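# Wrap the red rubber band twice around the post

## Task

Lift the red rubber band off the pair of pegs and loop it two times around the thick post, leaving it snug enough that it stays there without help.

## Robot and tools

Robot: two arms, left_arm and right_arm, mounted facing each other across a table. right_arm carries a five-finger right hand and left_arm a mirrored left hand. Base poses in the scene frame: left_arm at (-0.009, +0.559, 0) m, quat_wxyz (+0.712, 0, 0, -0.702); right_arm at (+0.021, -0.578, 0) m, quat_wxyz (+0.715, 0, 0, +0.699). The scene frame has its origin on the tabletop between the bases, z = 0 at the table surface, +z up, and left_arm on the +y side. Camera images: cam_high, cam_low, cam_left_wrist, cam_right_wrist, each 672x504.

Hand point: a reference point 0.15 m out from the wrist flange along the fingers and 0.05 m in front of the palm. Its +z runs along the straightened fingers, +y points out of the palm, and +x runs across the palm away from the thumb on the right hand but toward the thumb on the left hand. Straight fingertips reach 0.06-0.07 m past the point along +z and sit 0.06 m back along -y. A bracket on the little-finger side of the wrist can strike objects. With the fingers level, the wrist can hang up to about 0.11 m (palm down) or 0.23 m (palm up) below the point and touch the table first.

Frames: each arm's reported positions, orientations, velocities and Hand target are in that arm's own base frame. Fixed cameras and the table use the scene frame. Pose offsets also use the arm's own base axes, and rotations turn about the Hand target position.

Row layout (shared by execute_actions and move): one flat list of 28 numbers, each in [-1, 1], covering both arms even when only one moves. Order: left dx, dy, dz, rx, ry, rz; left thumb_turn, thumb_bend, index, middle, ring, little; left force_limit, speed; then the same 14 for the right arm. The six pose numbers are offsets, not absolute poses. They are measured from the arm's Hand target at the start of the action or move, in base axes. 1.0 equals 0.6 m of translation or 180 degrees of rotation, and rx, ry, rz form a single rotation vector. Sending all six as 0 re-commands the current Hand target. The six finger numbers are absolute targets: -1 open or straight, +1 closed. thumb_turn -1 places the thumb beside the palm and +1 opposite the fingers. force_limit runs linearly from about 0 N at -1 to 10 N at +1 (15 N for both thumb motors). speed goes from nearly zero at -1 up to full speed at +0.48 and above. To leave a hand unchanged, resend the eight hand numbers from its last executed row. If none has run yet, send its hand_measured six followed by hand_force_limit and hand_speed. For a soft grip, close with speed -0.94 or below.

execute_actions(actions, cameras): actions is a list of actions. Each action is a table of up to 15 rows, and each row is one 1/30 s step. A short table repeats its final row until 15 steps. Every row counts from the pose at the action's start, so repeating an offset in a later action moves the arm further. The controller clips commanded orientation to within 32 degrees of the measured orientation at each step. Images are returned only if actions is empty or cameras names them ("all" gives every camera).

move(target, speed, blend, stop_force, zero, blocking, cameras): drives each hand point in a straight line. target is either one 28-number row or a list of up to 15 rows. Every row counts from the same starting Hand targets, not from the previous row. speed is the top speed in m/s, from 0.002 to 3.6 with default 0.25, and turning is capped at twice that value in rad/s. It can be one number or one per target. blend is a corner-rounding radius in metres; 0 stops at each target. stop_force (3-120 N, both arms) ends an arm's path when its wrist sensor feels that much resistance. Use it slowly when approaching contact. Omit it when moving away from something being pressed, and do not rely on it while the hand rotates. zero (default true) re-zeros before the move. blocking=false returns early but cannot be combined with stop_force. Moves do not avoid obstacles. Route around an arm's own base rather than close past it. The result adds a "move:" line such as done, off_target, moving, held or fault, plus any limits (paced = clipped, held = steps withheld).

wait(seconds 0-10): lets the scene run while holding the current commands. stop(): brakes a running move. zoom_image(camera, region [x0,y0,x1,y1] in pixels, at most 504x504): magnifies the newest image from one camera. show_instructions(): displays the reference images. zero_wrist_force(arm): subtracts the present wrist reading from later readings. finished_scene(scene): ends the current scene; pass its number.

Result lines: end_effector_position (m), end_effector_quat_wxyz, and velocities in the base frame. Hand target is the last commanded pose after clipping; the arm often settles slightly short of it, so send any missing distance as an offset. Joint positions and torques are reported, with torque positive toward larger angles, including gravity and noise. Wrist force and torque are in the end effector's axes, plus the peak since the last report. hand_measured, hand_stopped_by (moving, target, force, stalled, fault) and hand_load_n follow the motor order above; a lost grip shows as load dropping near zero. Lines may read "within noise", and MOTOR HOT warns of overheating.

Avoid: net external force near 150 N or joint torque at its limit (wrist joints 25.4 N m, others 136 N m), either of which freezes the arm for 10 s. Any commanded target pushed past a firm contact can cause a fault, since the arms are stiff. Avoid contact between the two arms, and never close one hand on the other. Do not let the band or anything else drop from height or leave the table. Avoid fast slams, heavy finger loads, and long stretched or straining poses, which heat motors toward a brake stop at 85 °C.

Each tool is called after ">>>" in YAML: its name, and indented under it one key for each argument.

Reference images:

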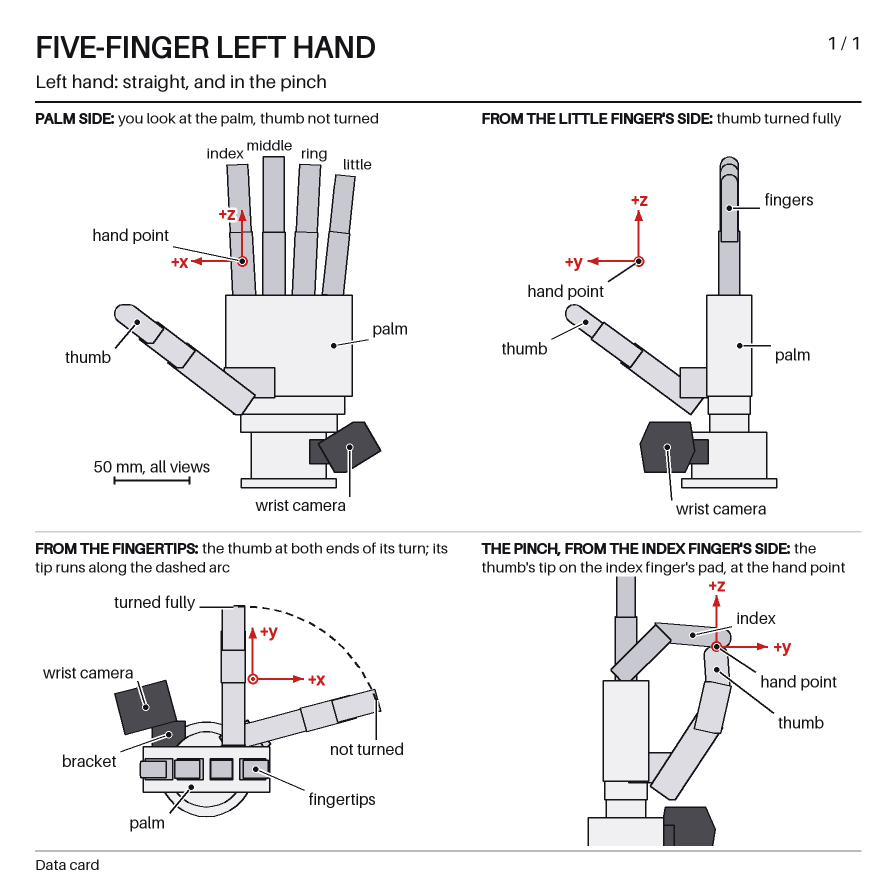

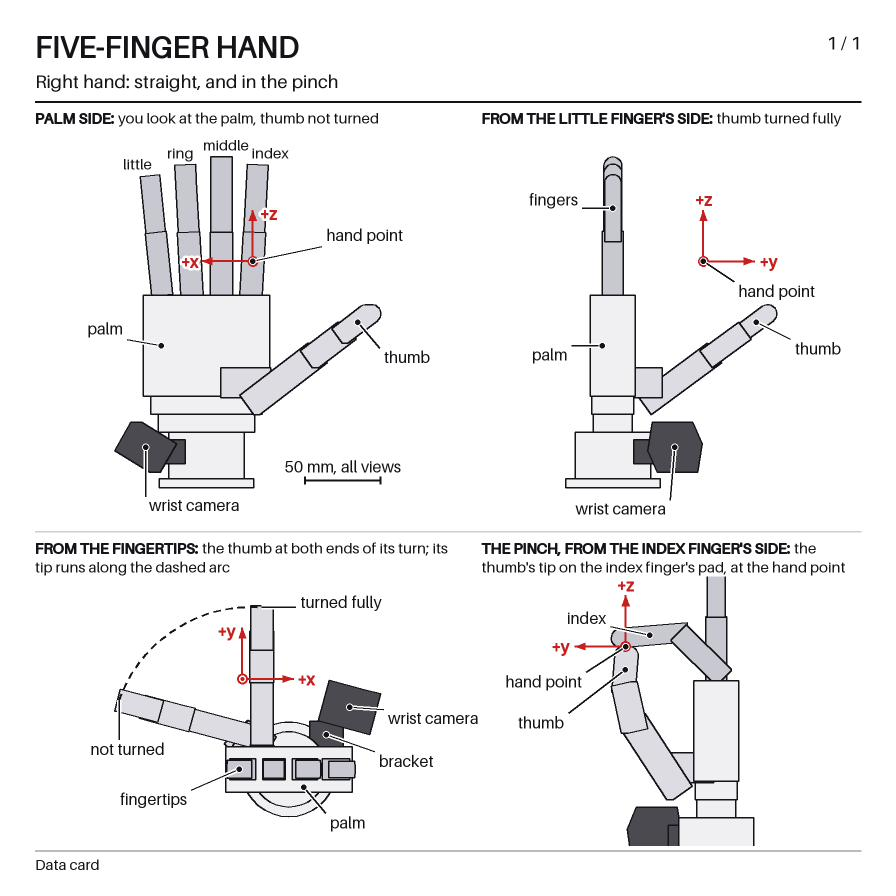

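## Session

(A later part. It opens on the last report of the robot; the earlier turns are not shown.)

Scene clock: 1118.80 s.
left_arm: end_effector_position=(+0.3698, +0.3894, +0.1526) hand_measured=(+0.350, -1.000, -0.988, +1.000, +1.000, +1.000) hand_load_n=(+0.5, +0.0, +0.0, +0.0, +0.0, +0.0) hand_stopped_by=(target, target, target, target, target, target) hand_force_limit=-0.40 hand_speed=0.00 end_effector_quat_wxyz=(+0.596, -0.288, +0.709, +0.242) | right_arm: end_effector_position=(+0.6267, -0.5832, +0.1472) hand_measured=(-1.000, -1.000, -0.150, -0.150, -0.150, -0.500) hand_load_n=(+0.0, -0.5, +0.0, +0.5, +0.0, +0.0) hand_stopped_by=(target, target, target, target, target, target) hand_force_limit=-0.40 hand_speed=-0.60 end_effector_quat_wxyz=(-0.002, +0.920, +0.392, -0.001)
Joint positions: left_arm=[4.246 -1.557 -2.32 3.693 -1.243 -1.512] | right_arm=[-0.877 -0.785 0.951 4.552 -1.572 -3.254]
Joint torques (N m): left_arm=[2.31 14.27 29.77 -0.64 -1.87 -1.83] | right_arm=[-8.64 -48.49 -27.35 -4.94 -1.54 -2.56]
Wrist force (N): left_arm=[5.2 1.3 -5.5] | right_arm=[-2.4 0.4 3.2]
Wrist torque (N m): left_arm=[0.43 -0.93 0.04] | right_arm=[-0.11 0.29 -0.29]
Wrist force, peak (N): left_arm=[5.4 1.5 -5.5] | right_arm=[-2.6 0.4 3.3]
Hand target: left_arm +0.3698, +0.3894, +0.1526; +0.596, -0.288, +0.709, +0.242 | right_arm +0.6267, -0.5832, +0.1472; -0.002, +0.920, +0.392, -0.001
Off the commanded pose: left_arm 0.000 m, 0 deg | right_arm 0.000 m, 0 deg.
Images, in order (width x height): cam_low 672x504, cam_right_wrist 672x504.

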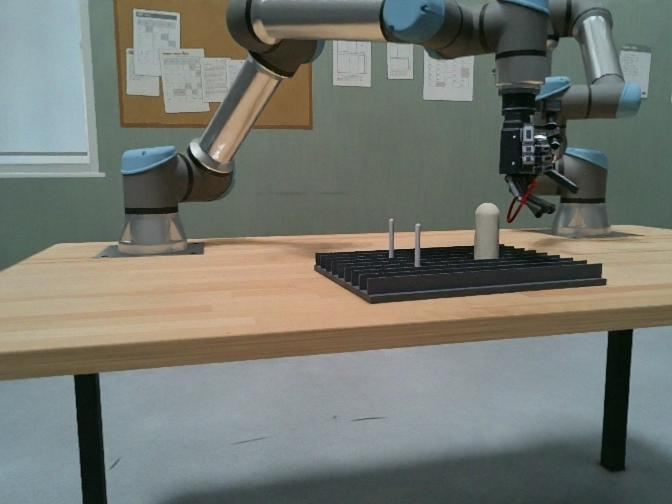

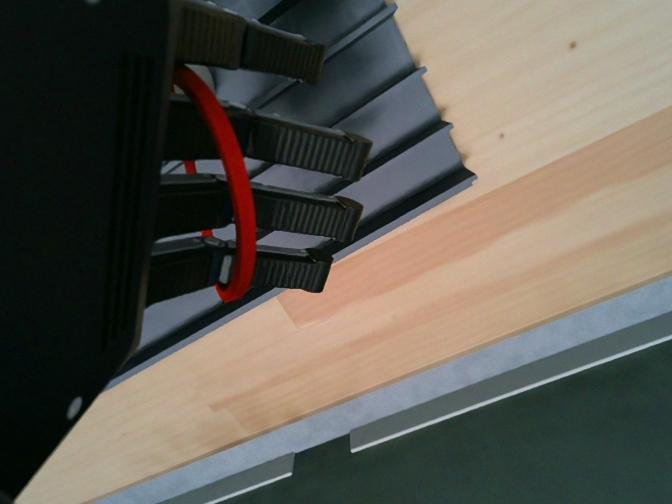

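>>> move:
  target:
    - [0,0,0,0,0,0,0.35,-1,-1,1,1,1,-0.4,0,0,0,0.03,0,0,0,-1,-1,-0.15,-0.15,-0.15,-0.5,-0.4,-0.6]
    - [0,0,0,0,0,0,0.35,-1,-1,1,1,1,-0.4,0,0,0,0,0,0,0,-1,-1,-0.15,-0.15,-0.15,-0.5,-0.4,-0.6]
    - [0,0,0,0,0,0,0.35,-1,-1,1,1,1,-0.4,0,0,0,0.03,0,0,0,-1,-1,-0.15,-0.15,-0.15,-0.5,-0.4,-0.6]
    - [0,0,0,0,0,0,0.35,-1,-1,1,1,1,-0.4,0,0,0,0,0,0,0,-1,-1,-0.15,-0.15,-0.15,-0.5,-0.4,-0.6]
    - [0,0,0,0,0,0,0.35,-1,-1,1,1,1,-0.4,0,0,0,0.03,0,0,0,-1,-1,-0.15,-0.15,-0.15,-0.5,-0.4,-0.6]
  speed: 0.4
  cameras: ["cam_low","cam_right_wrist"]

>>> zoom_image:
  camera: "cam_low"
  region: [440, 110, 580, 250]

>>> zoom_image:
  camera: "cam_right_wrist"
  region: [130, 50, 450, 370]

Scene clock: 1122.80 s.
left_arm: end_effector_position=(+0.3698, +0.3894, +0.1526) hand_measured=(+0.350, -1.000, -0.988, +1.000, +1.000, +1.000) hand_load_n=(+0.5, +0.0, +0.0, +0.0, +0.0, +0.0) hand_stopped_by=(target, target, target, target, target, target) hand_force_limit=-0.40 hand_speed=0.00 end_effector_quat_wxyz=(+0.596, -0.288, +0.709, +0.242) | right_arm: end_effector_position=(+0.6267, -0.5832, +0.1651) hand_measured=(-1.000, -1.000, -0.150, -0.150, -0.150, -0.500) hand_load_n=(+0.0, +0.0, +0.0, +0.0, +0.0, +0.0) hand_stopped_by=(target, target, target, target, target, target) hand_force_limit=-0.40 hand_speed=-0.60 end_effector_quat_wxyz=(-0.002, +0.920, +0.392, -0.001)
Joint positions: left_arm=[4.246 -1.557 -2.32 3.693 -1.243 -1.512] | right_arm=[-0.877 -0.793 0.918 4.592 -1.572 -3.254]
Joint torques (N m): left_arm=[2.82 11.93 28.99 -0.87 -2.06 -1.62] | right_arm=[-5.69 -52.88 -27.1 -2.61 1.15 0.41]
Wrist force (N): left_arm=[5.2 1.3 -5.6] | right_arm=[-2.4 0.2 3.2]
Wrist torque (N m): left_arm=[0.42 -0.95 0.04] | right_arm=[-0.13 0.29 -0.30]
Wrist force, peak (N): left_arm=[5.3 1.1 -5.8] | right_arm=[-2.4 0.3 4.8]
Hand target: left_arm +0.3698, +0.3894, +0.1526; +0.596, -0.288, +0.709, +0.242 | right_arm +0.6267, -0.5832, +0.1652; -0.002, +0.920, +0.392, -0.001
Off the commanded pose: left_arm 0.000 m, 0 deg | right_arm 0.000 m, 0 deg.
move: done
Images, in order (width x height): cam_low 672x504, cam_right_wrist 672x504.

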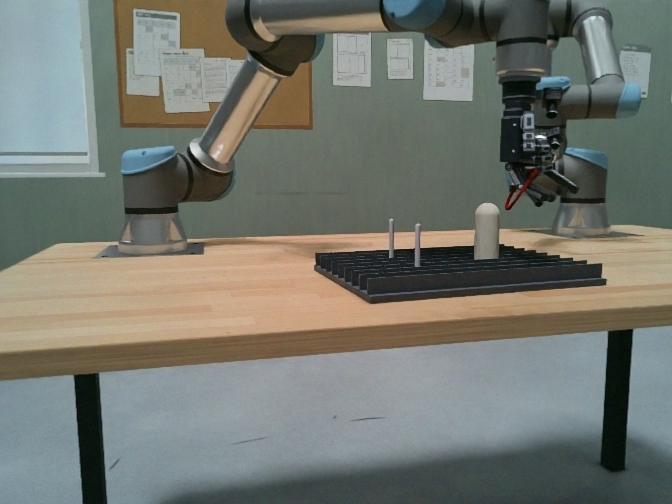

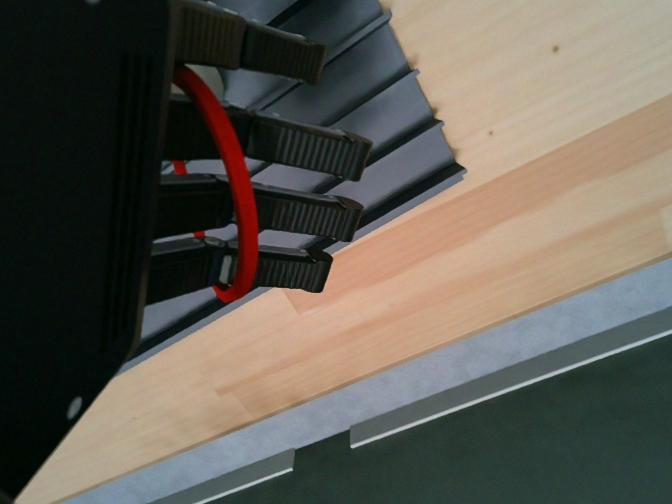

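Scaled by 3.600 from the camera's 672x504 image, which has a finer 960x720 frame.

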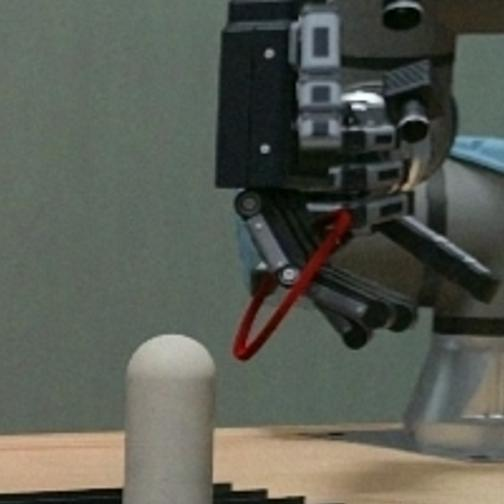

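Scaled by 1.575 from the camera's 672x504 image, which has a finer 960x720 frame.

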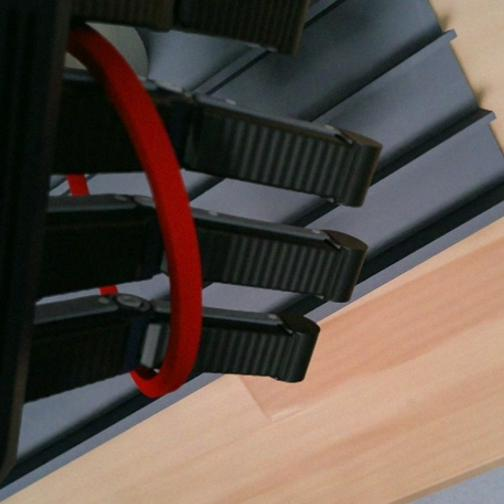

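>>> move:
  target:
    - [0,0,0,0,0,0,0.35,-1,-1,1,1,1,-0.4,0,-0.03,0.029,0.04,0.0844,0.0884,0,-1,-1,0.25,0.25,0.25,-0.5,-0.4,-0.6]
    - [0,0,0,0,0,0,0.35,-1,-1,1,1,1,-0.4,0,-0.03,0.029,0.06,0.0844,0.0884,0,-1,-1,0.25,0.25,0.25,-0.5,-0.4,-0.6]
    - [0,0,0,0,0,0,0.35,-1,-1,1,1,1,-0.4,0,-0.03,0.029,0.03,0.0844,0.0884,0,-1,-1,0.25,0.25,0.25,-0.5,-0.4,-0.6]
    - [0,0,0,0,0,0,0.35,-1,-1,1,1,1,-0.4,0,-0.03,0.029,0.06,0.0844,0.0884,0,-1,-1,0.25,0.25,0.25,-0.5,-0.4,-0.6]
    - [0,0,0,0,0,0,0.35,-1,-1,1,1,1,-0.4,0,-0.03,0.029,0.03,0.0844,0.0884,0,-1,-1,0.25,0.25,0.25,-0.5,-0.4,-0.6]
  speed: 0.3
  cameras: ["cam_low","cam_right_wrist"]

>>> zoom_image:
  camera: "cam_low"
  region: [440, 110, 580, 250]

>>> zoom_image:
  camera: "cam_right_wrist"
  region: [130, 50, 450, 370]

Scene clock: 1127.37 s.
left_arm: end_effector_position=(+0.3698, +0.3894, +0.1526) hand_measured=(+0.350, -1.000, -0.988, +1.000, +1.000, +1.000) hand_load_n=(+0.0, +0.0, +0.0, +0.0, +0.0, +0.0) hand_stopped_by=(target, target, target, target, target, target) hand_force_limit=-0.40 hand_speed=0.00 end_effector_quat_wxyz=(+0.596, -0.288, +0.709, +0.242) | right_arm: end_effector_position=(+0.6079, -0.5652, +0.1829) hand_measured=(-1.000, -1.000, +0.250, +0.250, +0.250, -0.500) hand_load_n=(+0.0, +0.0, +0.0, +0.0, +0.0, +0.0) hand_stopped_by=(target, target, target, target, target, target) hand_force_limit=-0.40 hand_speed=-0.60 end_effector_quat_wxyz=(-0.159, +0.905, +0.388, -0.070)
Joint positions: left_arm=[4.246 -1.557 -2.32 3.693 -1.243 -1.512] | right_arm=[-0.868 -0.406 0.035 5.431 -1.61 -3.243]
Joint torques (N m): left_arm=[3.94 13.71 29.94 -0.85 -1.87 -1.56] | right_arm=[10.2 -57.65 -22.02 -4.99 -0.25 -2.53]
Wrist force (N): left_arm=[5.1 1.2 -5.5] | right_arm=[-2.8 0.9 2.8]
Wrist torque (N m): left_arm=[0.41 -0.91 0.04] | right_arm=[0.03 0.35 -0.27]
Wrist force, peak (N): left_arm=[5.5 1.4 -5.6] | right_arm=[-2.9 1.6 4.2]
Hand target: left_arm +0.3698, +0.3894, +0.1526; +0.596, -0.288, +0.709, +0.242 | right_arm +0.6087, -0.5658, +0.1832; -0.178, +0.902, +0.385, -0.077
Off the commanded pose: left_arm 0.000 m, 0 deg | right_arm 0.001 m, 2 deg.
elbow stopped short (right arm): the move would have taken joint 3 (elbow) straighter than the controller allows.
move: done
Images, in order (width x height): cam_low 672x504, cam_right_wrist 672x504.

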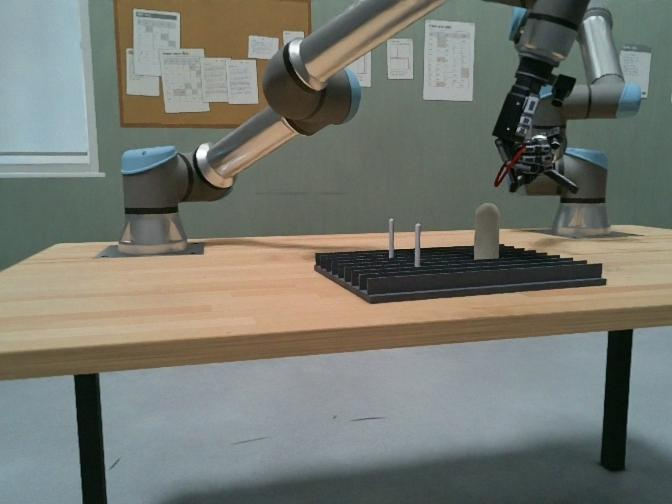

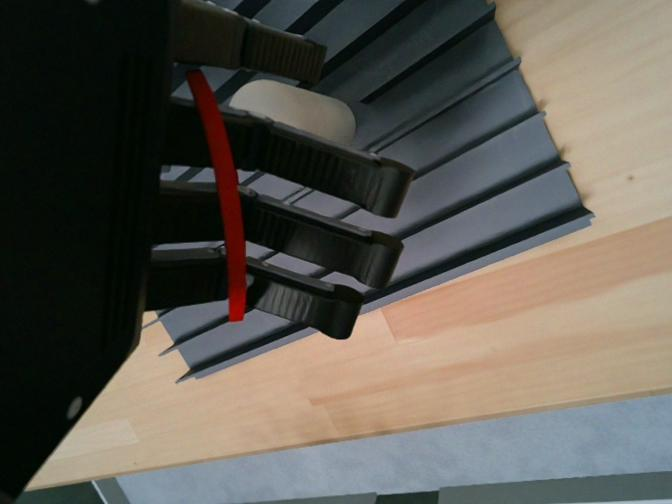

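Scaled by 3.600 from the camera's 672x504 image, which has a finer 960x720 frame.

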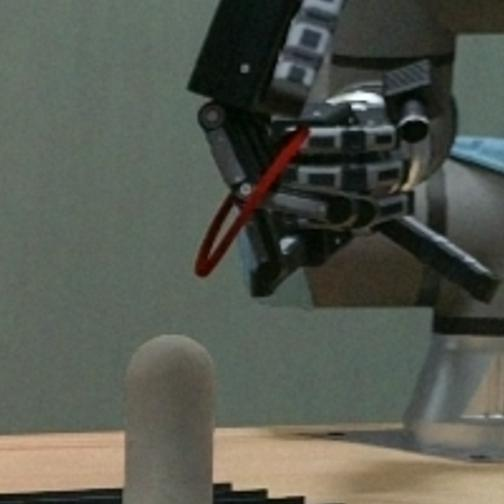

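Scaled by 1.575 from the camera's 672x504 image, which has a finer 960x720 frame.

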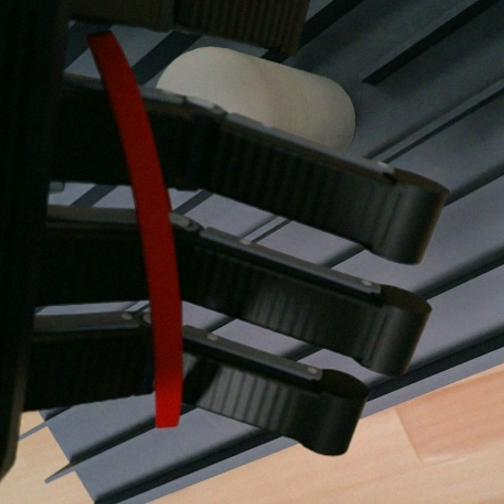

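>>> move:
  target: [0,0,0,0,0,0,0.35,-1,-1,1,1,1,-0.4,0,0.0,0.0,-0.02,-0.086,-0.09,0,-1,-1,0.4,0.4,0.4,1,-0.4,-0.6]
  speed: 0.1
  cameras: ["cam_low","cam_right_wrist"]

>>> zoom_image:
  camera: "cam_low"
  region: [440, 110, 580, 250]

Scene clock: 1130.90 s.
left_arm: end_effector_position=(+0.3698, +0.3894, +0.1526) hand_measured=(+0.350, -1.000, -0.988, +1.000, +1.000, +1.000) hand_load_n=(+0.0, +0.0, +0.0, +0.0, +0.0, +0.0) hand_stopped_by=(target, target, target, target, target, target) hand_force_limit=-0.40 hand_speed=0.00 end_effector_quat_wxyz=(+0.596, -0.288, +0.709, +0.242) | right_arm: end_effector_position=(+0.6087, -0.5658, +0.1712) hand_measured=(-1.000, -1.000, +0.400, +0.400, +0.400, +1.000) hand_load_n=(+0.0, +0.0, +0.0, +0.0, +0.0, +0.0) hand_stopped_by=(target, target, target, target, target, target) hand_force_limit=-0.40 hand_speed=-0.60 end_effector_quat_wxyz=(+0.001, +0.920, +0.392, +0.000)
Joint positions: left_arm=[4.246 -1.557 -2.32 3.693 -1.243 -1.512] | right_arm=[-0.881 -0.871 1.041 4.541 -1.571 -3.258]
Joint torques (N m): left_arm=[4.58 13.17 29.71 -0.84 -1.9 -1.83] | right_arm=[-1.9 -49.5 -16.18 -4.31 -1.84 -1.8]
Wrist force (N): left_arm=[5.2 1.6 -5.5] | right_arm=[-2.4 0.1 2.9]
Wrist torque (N m): left_arm=[0.47 -0.93 0.03] | right_arm=[-0.11 0.27 -0.13]
Wrist force, peak (N): left_arm=[5.3 1.3 -5.6] | right_arm=[-2.8 0.5 3.3]
Hand target: left_arm +0.3698, +0.3894, +0.1526; +0.596, -0.288, +0.709, +0.242 | right_arm +0.6087, -0.5658, +0.1712; +0.001, +0.920, +0.392, +0.000
Off the commanded pose: left_arm 0.000 m, 0 deg | right_arm 0.000 m, 0 deg.
move: done
Images, in order (width x height): cam_low 672x504, cam_right_wrist 672x504.

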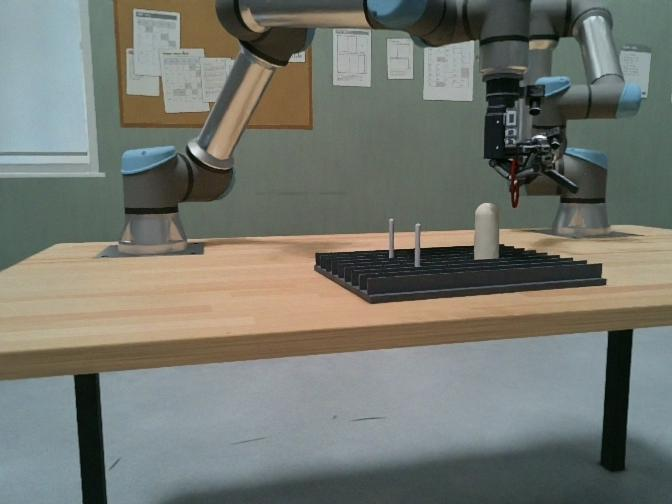

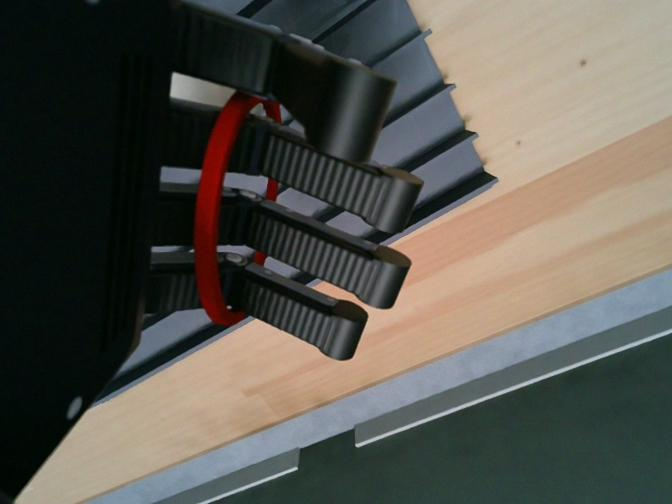

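Scaled by 3.600 from the camera's 672x504 image, which has a finer 960x720 frame.

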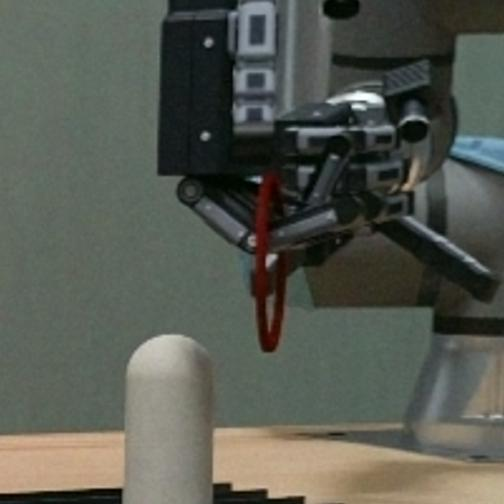

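>>> move:
  target:
    - [0,0,0,0,0,0,0.35,-1,-1,1,1,1,-0.4,0,0.0,0.0,-0.058,0,0,0,-1,-1,0.4,0.4,0.4,1,-0.4,-0.6]
    - [0,0,0,0,0,0,0.35,-1,-1,1,1,1,-0.4,0,-0.0482,0.0461,-0.058,0,0,0,-1,-1,0.4,0.4,0.4,1,-0.4,-0.6]
  speed: 0.04
  stop_force: 6
  cameras: ["cam_low","cam_right_wrist"]

>>> zoom_image:
  camera: "cam_low"
  region: [440, 130, 580, 270]

Scene clock: 1134.63 s.
left_arm: end_effector_position=(+0.3698, +0.3894, +0.1526) hand_measured=(+0.350, -1.000, -0.988, +1.000, +1.000, +1.000) hand_load_n=(+0.0, +0.0, +0.0, +0.0, +0.0, +0.0) hand_stopped_by=(target, target, target, target, target, target) hand_force_limit=-0.40 hand_speed=0.00 end_effector_quat_wxyz=(+0.596, -0.288, +0.709, +0.242) | right_arm: end_effector_position=(+0.5798, -0.5381, +0.1364) hand_measured=(-1.000, -1.000, +0.400, +0.400, +0.400, +1.000) hand_load_n=(+0.0, +0.0, +0.5, +0.0, +0.0, +0.0) hand_stopped_by=(target, target, target, target, target, target) hand_force_limit=-0.40 hand_speed=-0.60 end_effector_quat_wxyz=(+0.001, +0.920, +0.392, +0.000)
Joint positions: left_arm=[4.246 -1.557 -2.32 3.693 -1.243 -1.512] | right_arm=[-0.888 -0.951 1.267 4.394 -1.571 -3.265]
Joint torques (N m): left_arm=[3.92 13.28 28.5 -0.72 -2 -1.75] | right_arm=[7.52 -40.35 -15.96 0.17 1.5 2.32]
Wrist force (N): left_arm=[5.1 1.1 -5.4] | right_arm=[-2.6 0.5 3.0]
Wrist torque (N m): left_arm=[0.39 -0.91 0.04] | right_arm=[-0.08 0.31 -0.14]
Wrist force, peak (N): left_arm=[5.3 1.5 -5.6] | right_arm=[-2.3 0.8 3.6]
Hand target: left_arm +0.3698, +0.3894, +0.1526; +0.596, -0.288, +0.709, +0.242 | right_arm +0.5798, -0.5381, +0.1364; +0.001, +0.920, +0.392, +0.000
Off the commanded pose: left_arm 0.000 m, 0 deg | right_arm 0.000 m, 0 deg.
move: done
Images, in order (width x height): cam_low 672x504, cam_right_wrist 672x504.

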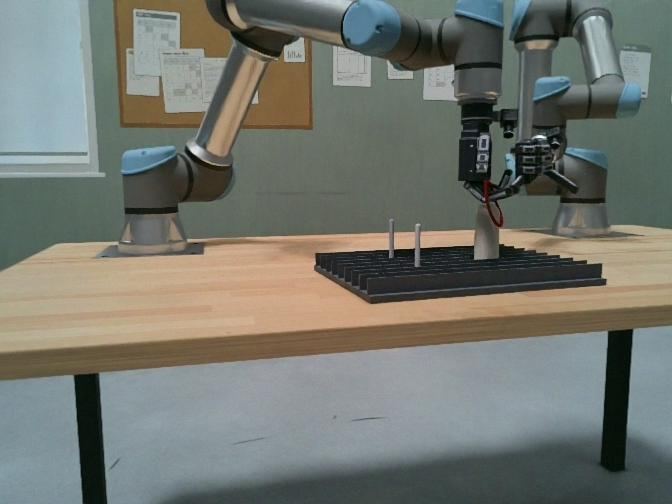

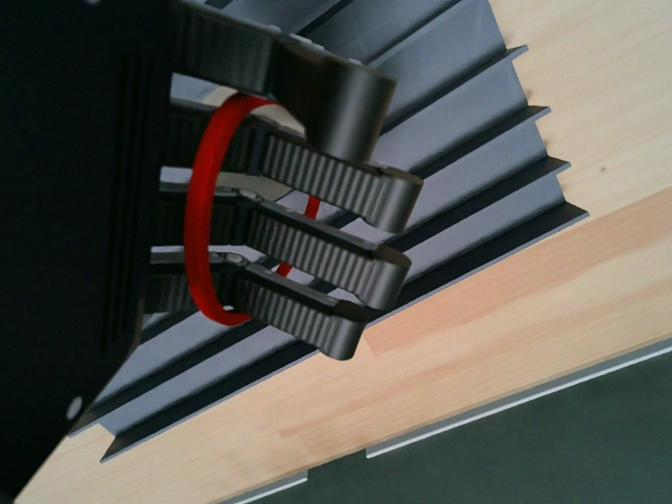

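Scaled by 3.600 from the camera's 672x504 image, which has a finer 960x720 frame.

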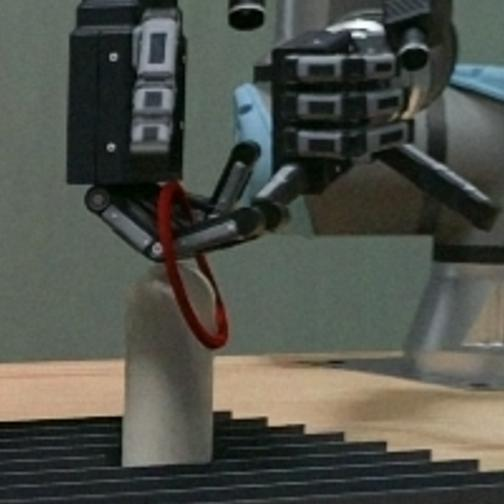

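>>> move:
  target: [0,0,0,0,0,0,0.35,-1,-1,1,1,1,-0.4,0,-0.0241,0.023,0.002,0,0,0,-1,-1,0.4,0.4,0.4,1,-0.4,-0.6]
  speed: 0.03
  stop_force: 6
  cameras: ["cam_low","cam_right_wrist"]

>>> zoom_image:
  camera: "cam_low"
  region: [440, 130, 580, 270]

Scene clock: 1136.67 s.
left_arm: end_effector_position=(+0.3698, +0.3894, +0.1526) hand_measured=(+0.350, -1.000, -0.988, +1.000, +1.000, +1.000) hand_load_n=(+0.5, +0.0, +0.0, +0.0, +0.0, +0.0) hand_stopped_by=(target, target, target, target, target, target) hand_force_limit=-0.40 hand_speed=0.00 end_effector_quat_wxyz=(+0.596, -0.288, +0.709, +0.242) | right_arm: end_effector_position=(+0.5653, -0.5244, +0.1376) hand_measured=(-1.000, -1.000, +0.400, +0.400, +0.400, +1.000) hand_load_n=(+0.0, +0.0, +0.0, +0.0, +0.0, +0.0) hand_stopped_by=(target, target, target, target, target, target) hand_force_limit=-0.40 hand_speed=-0.60 end_effector_quat_wxyz=(+0.001, +0.920, +0.392, +0.000)
Joint positions: left_arm=[4.246 -1.557 -2.32 3.693 -1.243 -1.512] | right_arm=[-0.891 -0.998 1.342 4.367 -1.571 -3.268]
Joint torques (N m): left_arm=[3.56 13.67 28.43 -0.52 -1.73 -1.47] | right_arm=[4.21 -39.1 -22.85 0.41 1.52 1.2]
Wrist force (N): left_arm=[5.3 1.2 -5.3] | right_arm=[-2.7 0.3 3.0]
Wrist torque (N m): left_arm=[0.41 -0.95 0.04] | right_arm=[-0.11 0.34 -0.15]
Wrist force, peak (N): left_arm=[5.4 1.4 -5.7] | right_arm=[-2.8 0.8 3.4]
Hand target: left_arm +0.3698, +0.3894, +0.1526; +0.596, -0.288, +0.709, +0.242 | right_arm +0.5654, -0.5243, +0.1376; +0.001, +0.920, +0.392, +0.000
Off the commanded pose: left_arm 0.000 m, 0 deg | right_arm 0.000 m, 0 deg.
move: done
Images, in order (width x height): cam_low 672x504, cam_right_wrist 672x504.

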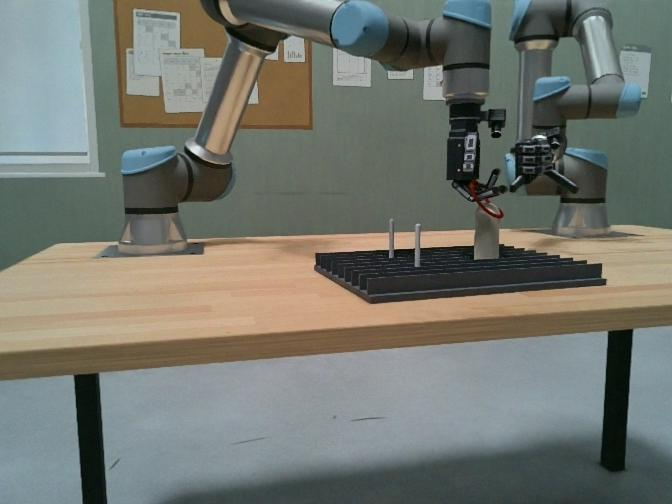

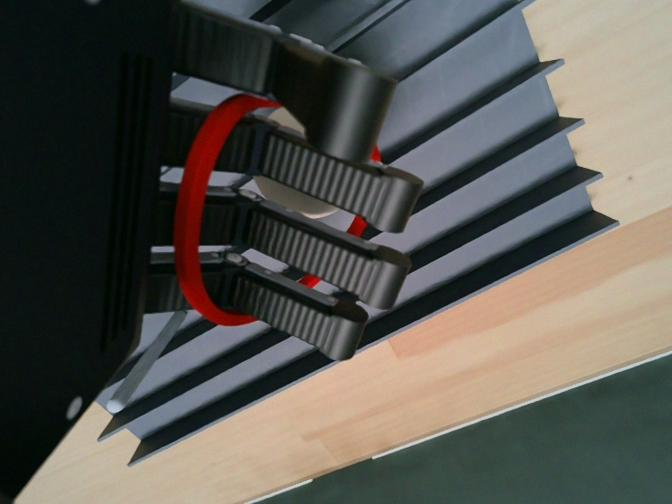

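Scaled by 3.600 from the camera's 672x504 image, which has a finer 960x720 frame.

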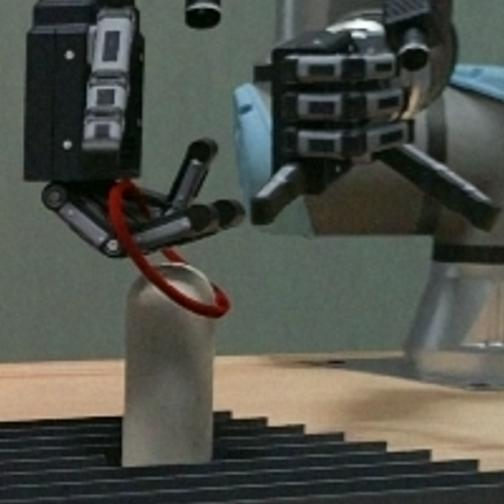

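>>> execute_actions:
  actions:
    - [[0,0,0,0,0,0,0.35,-1,-1,1,1,1,-0.4,0,0,0,0,0,0,0,-1,-1,1,1,1,1,-0.4,-0.75]]

>>> move:
  target: [0,0,0,0,0,0,0.35,-1,-1,1,1,1,-0.4,0,-0.006,0.0058,-0.0217,0,0,0,-1,-1,1,1,1,1,-0.4,-0.75]
  speed: 0.03
  stop_force: 6
  cameras: ["cam_low","cam_right_wrist"]

>>> zoom_image:
  camera: "cam_low"
  region: [440, 130, 580, 270]

Scene clock: 1138.57 s.
left_arm: end_effector_position=(+0.3698, +0.3894, +0.1526) hand_measured=(+0.350, -1.000, -0.988, +1.000, +1.000, +1.000) hand_load_n=(+0.0, +0.0, +0.0, +0.0, +0.0, +0.0) hand_stopped_by=(target, target, target, target, target, target) hand_force_limit=-0.40 hand_speed=0.00 end_effector_quat_wxyz=(+0.596, -0.288, +0.709, +0.242) | right_arm: end_effector_position=(+0.5654, -0.5243, +0.1376) hand_measured=(-1.000, -1.000, +1.000, +1.000, +1.000, +1.000) hand_load_n=(+0.0, +0.0, +0.0, +0.0, +0.0, +0.0) hand_stopped_by=(target, target, target, target, target, target) hand_force_limit=-0.40 hand_speed=-0.75 end_effector_quat_wxyz=(+0.001, +0.920, +0.392, +0.000)
Joint positions: left_arm=[4.246 -1.557 -2.32 3.693 -1.243 -1.512] | right_arm=[-0.891 -0.998 1.342 4.367 -1.571 -3.268]
Joint torques (N m): left_arm=[5.55 14.22 29.36 -0.74 -1.7 -1.95] | right_arm=[7.57 -39.12 -18.96 -0.44 1.51 2.39]
Wrist force (N): left_arm=[5.4 1.4 -5.6] | right_arm=[-2.6 0.2 3.1]
Wrist torque (N m): left_arm=[0.44 -0.96 0.05] | right_arm=[-0.13 0.32 -0.15]
Wrist force, peak (N): left_arm=[5.3 1.4 -5.7] | right_arm=[-3.0 0.2 3.2]
Hand target: left_arm +0.3698, +0.3894, +0.1526; +0.596, -0.288, +0.709, +0.242 | right_arm +0.5654, -0.5243, +0.1376; +0.001, +0.920, +0.392, +0.000
Off the commanded pose: left_arm 0.000 m, 0 deg | right_arm 0.000 m, 0 deg.

Scene clock: 1139.83 s.
left_arm: end_effector_position=(+0.3698, +0.3894, +0.1526) hand_measured=(+0.350, -1.000, -0.988, +1.000, +1.000, +1.000) hand_load_n=(+0.0, +0.0, +0.0, +0.0, +0.0, +0.0) hand_stopped_by=(target, target, target, target, target, target) hand_force_limit=-0.40 hand_speed=0.00 end_effector_quat_wxyz=(+0.596, -0.288, +0.709, +0.242) | right_arm: end_effector_position=(+0.5618, -0.5209, +0.1246) hand_measured=(-1.000, -1.000, +1.000, +1.000, +1.000, +1.000) hand_load_n=(+0.0, +0.0, +0.0, +0.0, +0.0, +0.0) hand_stopped_by=(target, target, target, target, target, target) hand_force_limit=-0.40 hand_speed=-0.75 end_effector_quat_wxyz=(+0.001, +0.920, +0.392, +0.000)
Joint positions: left_arm=[4.246 -1.557 -2.32 3.693 -1.243 -1.512] | right_arm=[-0.892 -0.999 1.378 4.331 -1.571 -3.269]
Joint torques (N m): left_arm=[5.13 13.82 29.75 -0.63 -1.96 -1.55] | right_arm=[-9.69 -51.99 -27.71 0.37 1.37 -1.8]
Wrist force (N): left_arm=[5.1 1.5 -5.5] | right_arm=[-2.8 0.3 3.0]
Wrist torque (N m): left_arm=[0.46 -0.92 0.03] | right_arm=[-0.12 0.36 -0.15]
Wrist force, peak (N): left_arm=[5.3 1.4 -5.6] | right_arm=[-2.8 0.1 3.2]
Hand target: left_arm +0.3698, +0.3894, +0.1526; +0.596, -0.288, +0.709, +0.242 | right_arm +0.5618, -0.5209, +0.1246; +0.001, +0.920, +0.392, +0.000
Off the commanded pose: left_arm 0.000 m, 0 deg | right_arm 0.000 m, 0 deg.
move: done
Images, in order (width x height): cam_low 672x504, cam_right_wrist 672x504.

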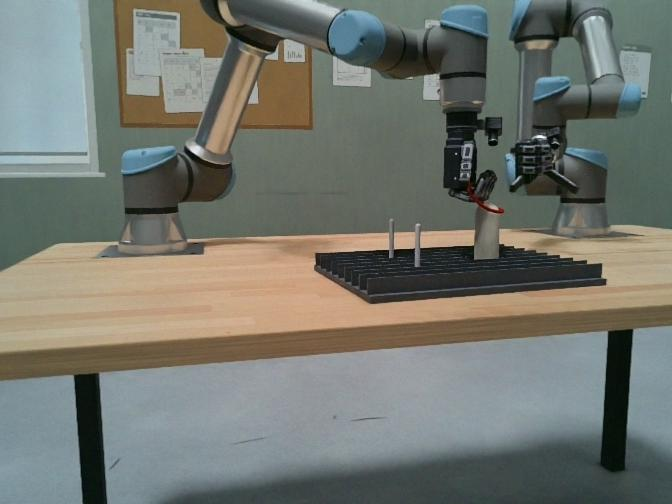

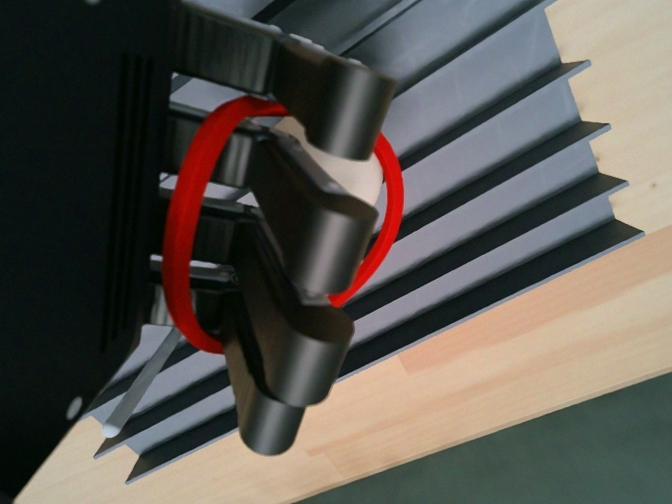

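Scaled by 3.600 from the camera's 672x504 image, which has a finer 960x720 frame.

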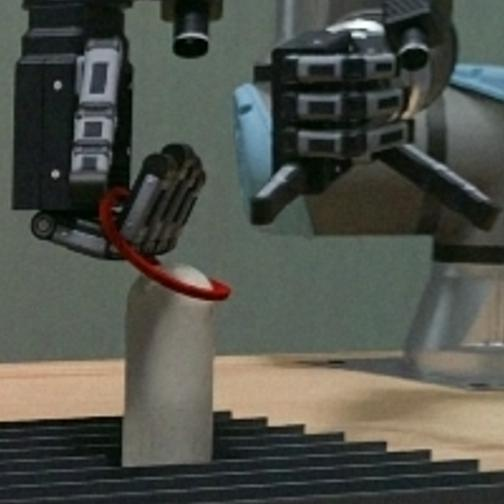

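>>> move:
  target: [0,0,0,0,0,0,0.35,-1,-1,1,1,1,-0.4,0,0.0,0.0,0.0217,0,0,0,-1,-1,1,1,1,1,-0.4,-0.75]
  speed: 0.04

>>> move:
  target: [0,0,0,0,0,0,0.35,-1,-1,1,1,1,-0.4,0,0.0301,-0.0288,0.0,0,0,0,-1,-1,0.4,0.4,0.4,1,-0.4,-0.7]
  speed: 0.04
  cameras: ["cam_low","cam_right_wrist"]

>>> zoom_image:
  camera: "cam_low"
  region: [440, 130, 580, 270]

Scene clock: 1142.10 s.
left_arm: end_effector_position=(+0.3698, +0.3894, +0.1526) hand_measured=(+0.350, -1.000, -0.988, +1.000, +1.000, +1.000) hand_load_n=(+0.0, +0.0, +0.0, +0.0, +0.0, +0.0) hand_stopped_by=(target, target, target, target, target, target) hand_force_limit=-0.40 hand_speed=0.00 end_effector_quat_wxyz=(+0.596, -0.288, +0.709, +0.242) | right_arm: end_effector_position=(+0.5617, -0.5208, +0.1378) hand_measured=(-1.000, -1.000, +1.000, +1.000, +1.000, +1.000) hand_load_n=(+0.0, +0.0, +0.0, +0.0, +0.0, +0.0) hand_stopped_by=(target, target, target, target, target, target) hand_force_limit=-0.40 hand_speed=-0.75 end_effector_quat_wxyz=(+0.001, +0.920, +0.392, +0.000) end_effector_velocity=(+0.001, +0.001, -0.002) end_effector_angular_velocity=(-0.001, -0.001, +0.002)
Joint positions: left_arm=[4.246 -1.557 -2.32 3.693 -1.243 -1.512] | right_arm=[-0.892 -1.01 1.361 4.36 -1.571 -3.269]
Joint velocities: left_arm=[within noise] | right_arm=[0.002 0.001 0.003 -0.005 0 0]
Joint torques (N m): left_arm=[4.38 13.07 30.22 -0.62 -1.84 -1.72] | right_arm=[-7.65 -38.71 -14.4 -5.94 1.59 1.34]
Wrist force (N): left_arm=[5.3 1.5 -5.6] | right_arm=[-2.6 0.2 2.9]
Wrist torque (N m): left_arm=[0.46 -0.95 0.04] | right_arm=[-0.12 0.33 -0.14]
Wrist force, peak (N): left_arm=[5.3 1.2 -5.6] | right_arm=[-2.8 0.2 3.2]
Hand target: left_arm +0.3698, +0.3894, +0.1526; +0.596, -0.288, +0.709, +0.242 | right_arm +0.5618, -0.5209, +0.1376; +0.001, +0.920, +0.392, +0.000
Off the commanded pose: left_arm 0.000 m, 0 deg | right_arm 0.000 m, 0 deg.
move: done

Scene clock: 1143.10 s.
left_arm: end_effector_position=(+0.3698, +0.3894, +0.1526) hand_measured=(+0.350, -1.000, -0.988, +1.000, +1.000, +1.000) hand_load_n=(+0.5, +0.0, +0.0, +0.0, +0.0, +0.0) hand_stopped_by=(target, target, target, target, target, target) hand_force_limit=-0.40 hand_speed=0.00 end_effector_quat_wxyz=(+0.596, -0.288, +0.709, +0.242) | right_arm: end_effector_position=(+0.5798, -0.5380, +0.1375) hand_measured=(-1.000, -1.000, +0.400, +0.400, +0.400, +1.000) hand_load_n=(+0.0, +0.0, +0.0, +0.0, +0.0, +0.5) hand_stopped_by=(target, target, target, target, target, target) hand_force_limit=-0.40 hand_speed=-0.70 end_effector_quat_wxyz=(+0.001, +0.920, +0.392, +0.000)
Joint positions: left_arm=[4.246 -1.557 -2.32 3.693 -1.243 -1.512] | right_arm=[-0.887 -0.951 1.265 4.397 -1.571 -3.265]
Joint torques (N m): left_arm=[5.53 12.76 29.09 -0.89 -1.69 -1.62] | right_arm=[3.26 -52.74 -19.07 -5.81 0.6 1.29]
Wrist force (N): left_arm=[5.1 1.4 -5.3] | right_arm=[-2.7 0.1 3.1]
Wrist torque (N m): left_arm=[0.43 -0.91 0.03] | right_arm=[-0.14 0.32 -0.33]
Wrist force, peak (N): left_arm=[5.4 1.4 -5.6] | right_arm=[-2.7 0.2 3.3]
Hand target: left_arm +0.3698, +0.3894, +0.1526; +0.596, -0.288, +0.709, +0.242 | right_arm +0.5798, -0.5381, +0.1376; +0.001, +0.920, +0.392, +0.000
Off the commanded pose: left_arm 0.000 m, 0 deg | right_arm 0.000 m, 0 deg.
move: done
Images, in order (width x height): cam_low 672x504, cam_right_wrist 672x504.

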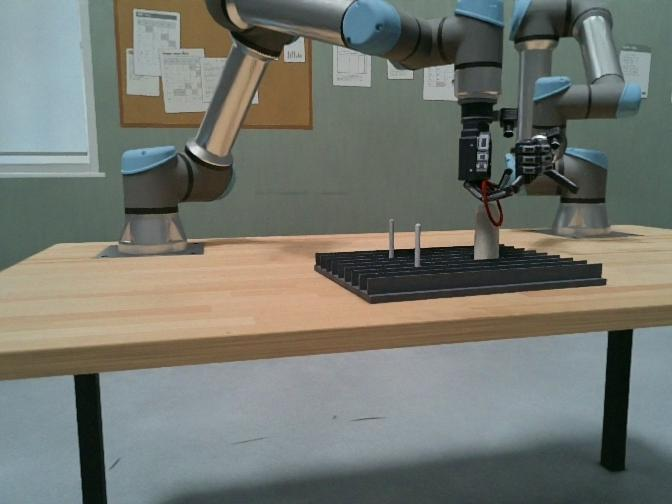

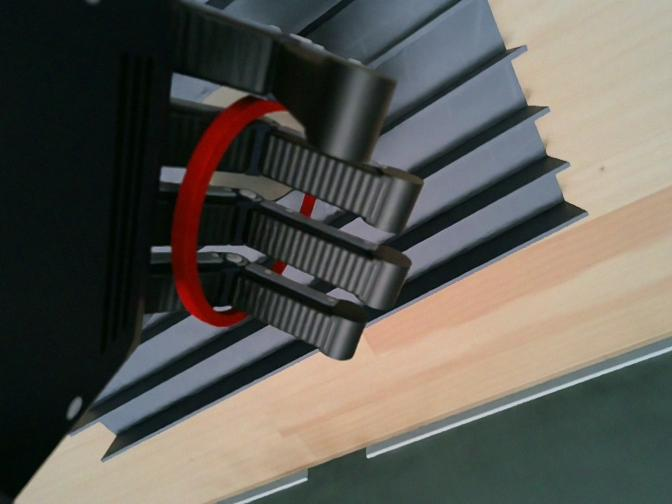

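Scaled by 3.600 from the camera's 672x504 image, which has a finer 960x720 frame.

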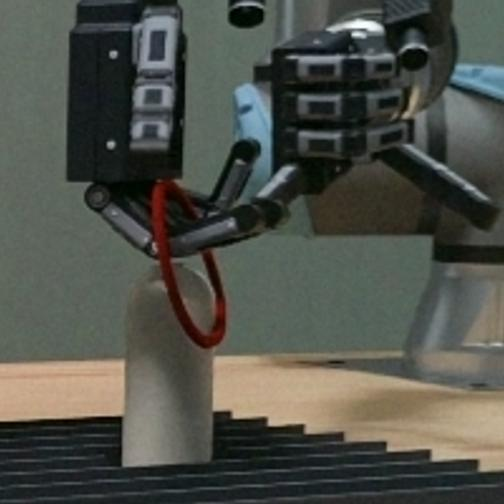

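>>> move:
  target: [0,0,0,0,0,0,0.35,-1,-1,1,1,1,-0.4,0,-0.0603,0.0576,0.0,0,0,0,-1,-1,0.4,0.4,0.4,1,-0.4,-0.7]
  speed: 0.05
  stop_force: 8
  cameras: ["cam_low","cam_right_wrist"]

>>> zoom_image:
  camera: "cam_low"
  region: [440, 130, 580, 270]

Scene clock: 1145.77 s.
left_arm: end_effector_position=(+0.3698, +0.3894, +0.1526) hand_measured=(+0.350, -1.000, -0.988, +1.000, +1.000, +1.000) hand_load_n=(+0.5, +0.0, +0.0, +0.0, +0.0, +0.0) hand_stopped_by=(target, target, target, target, target, target) hand_force_limit=-0.40 hand_speed=0.00 end_effector_quat_wxyz=(+0.596, -0.288, +0.709, +0.242) | right_arm: end_effector_position=(+0.5436, -0.5036, +0.1376) hand_measured=(-1.000, -1.000, +0.400, +0.400, +0.400, +1.000) hand_load_n=(+0.0, +0.0, +0.0, +0.0, +0.0, +0.0) hand_stopped_by=(target, target, target, target, target, target) hand_force_limit=-0.40 hand_speed=-0.70 end_effector_quat_wxyz=(+0.001, +0.920, +0.392, +0.000)
Joint positions: left_arm=[4.246 -1.557 -2.32 3.693 -1.243 -1.512] | right_arm=[-0.897 -1.067 1.451 4.326 -1.571 -3.274]
Joint torques (N m): left_arm=[6.63 13.84 30.26 -0.74 -1.93 -1.67] | right_arm=[8.28 -39.93 -15.29 0.23 0.94 2.45]
Wrist force (N): left_arm=[5.1 1.4 -5.7] | right_arm=[-2.7 0.5 3.0]
Wrist torque (N m): left_arm=[0.44 -0.92 0.04] | right_arm=[-0.08 0.32 -0.15]
Wrist force, peak (N): left_arm=[5.3 1.4 -5.8] | right_arm=[-3.0 -0.3 3.1]
Hand target: left_arm +0.3698, +0.3894, +0.1526; +0.596, -0.288, +0.709, +0.242 | right_arm +0.5436, -0.5036, +0.1376; +0.001, +0.920, +0.392, +0.000
Off the commanded pose: left_arm 0.000 m, 0 deg | right_arm 0.000 m, 0 deg.
move: done
Images, in order (width x height): cam_low 672x504, cam_right_wrist 672x504.

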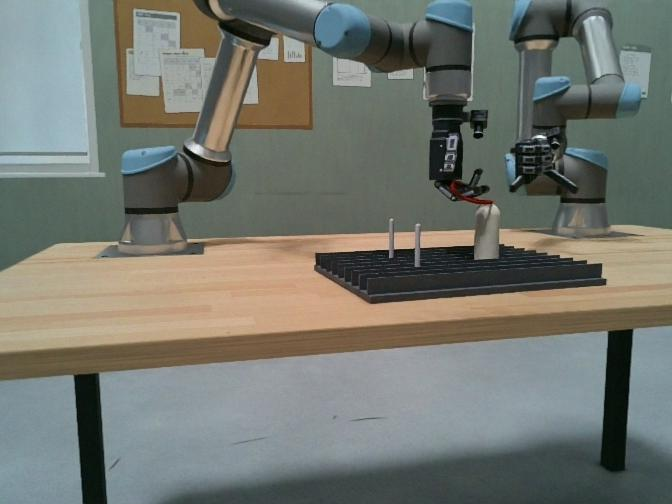

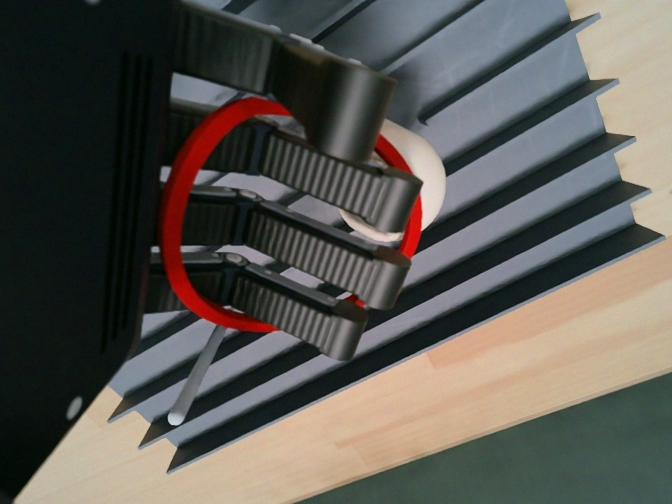

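Scaled by 3.600 from the camera's 672x504 image, which has a finer 960x720 frame.

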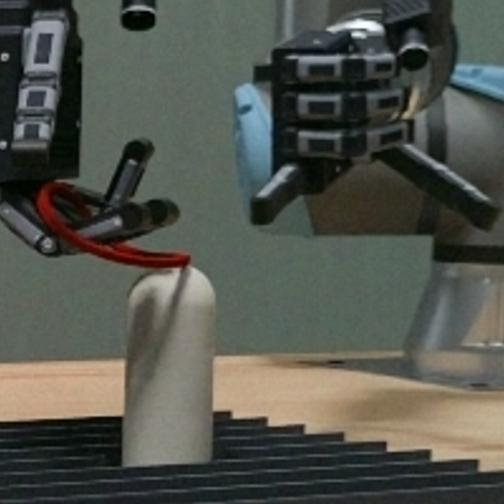

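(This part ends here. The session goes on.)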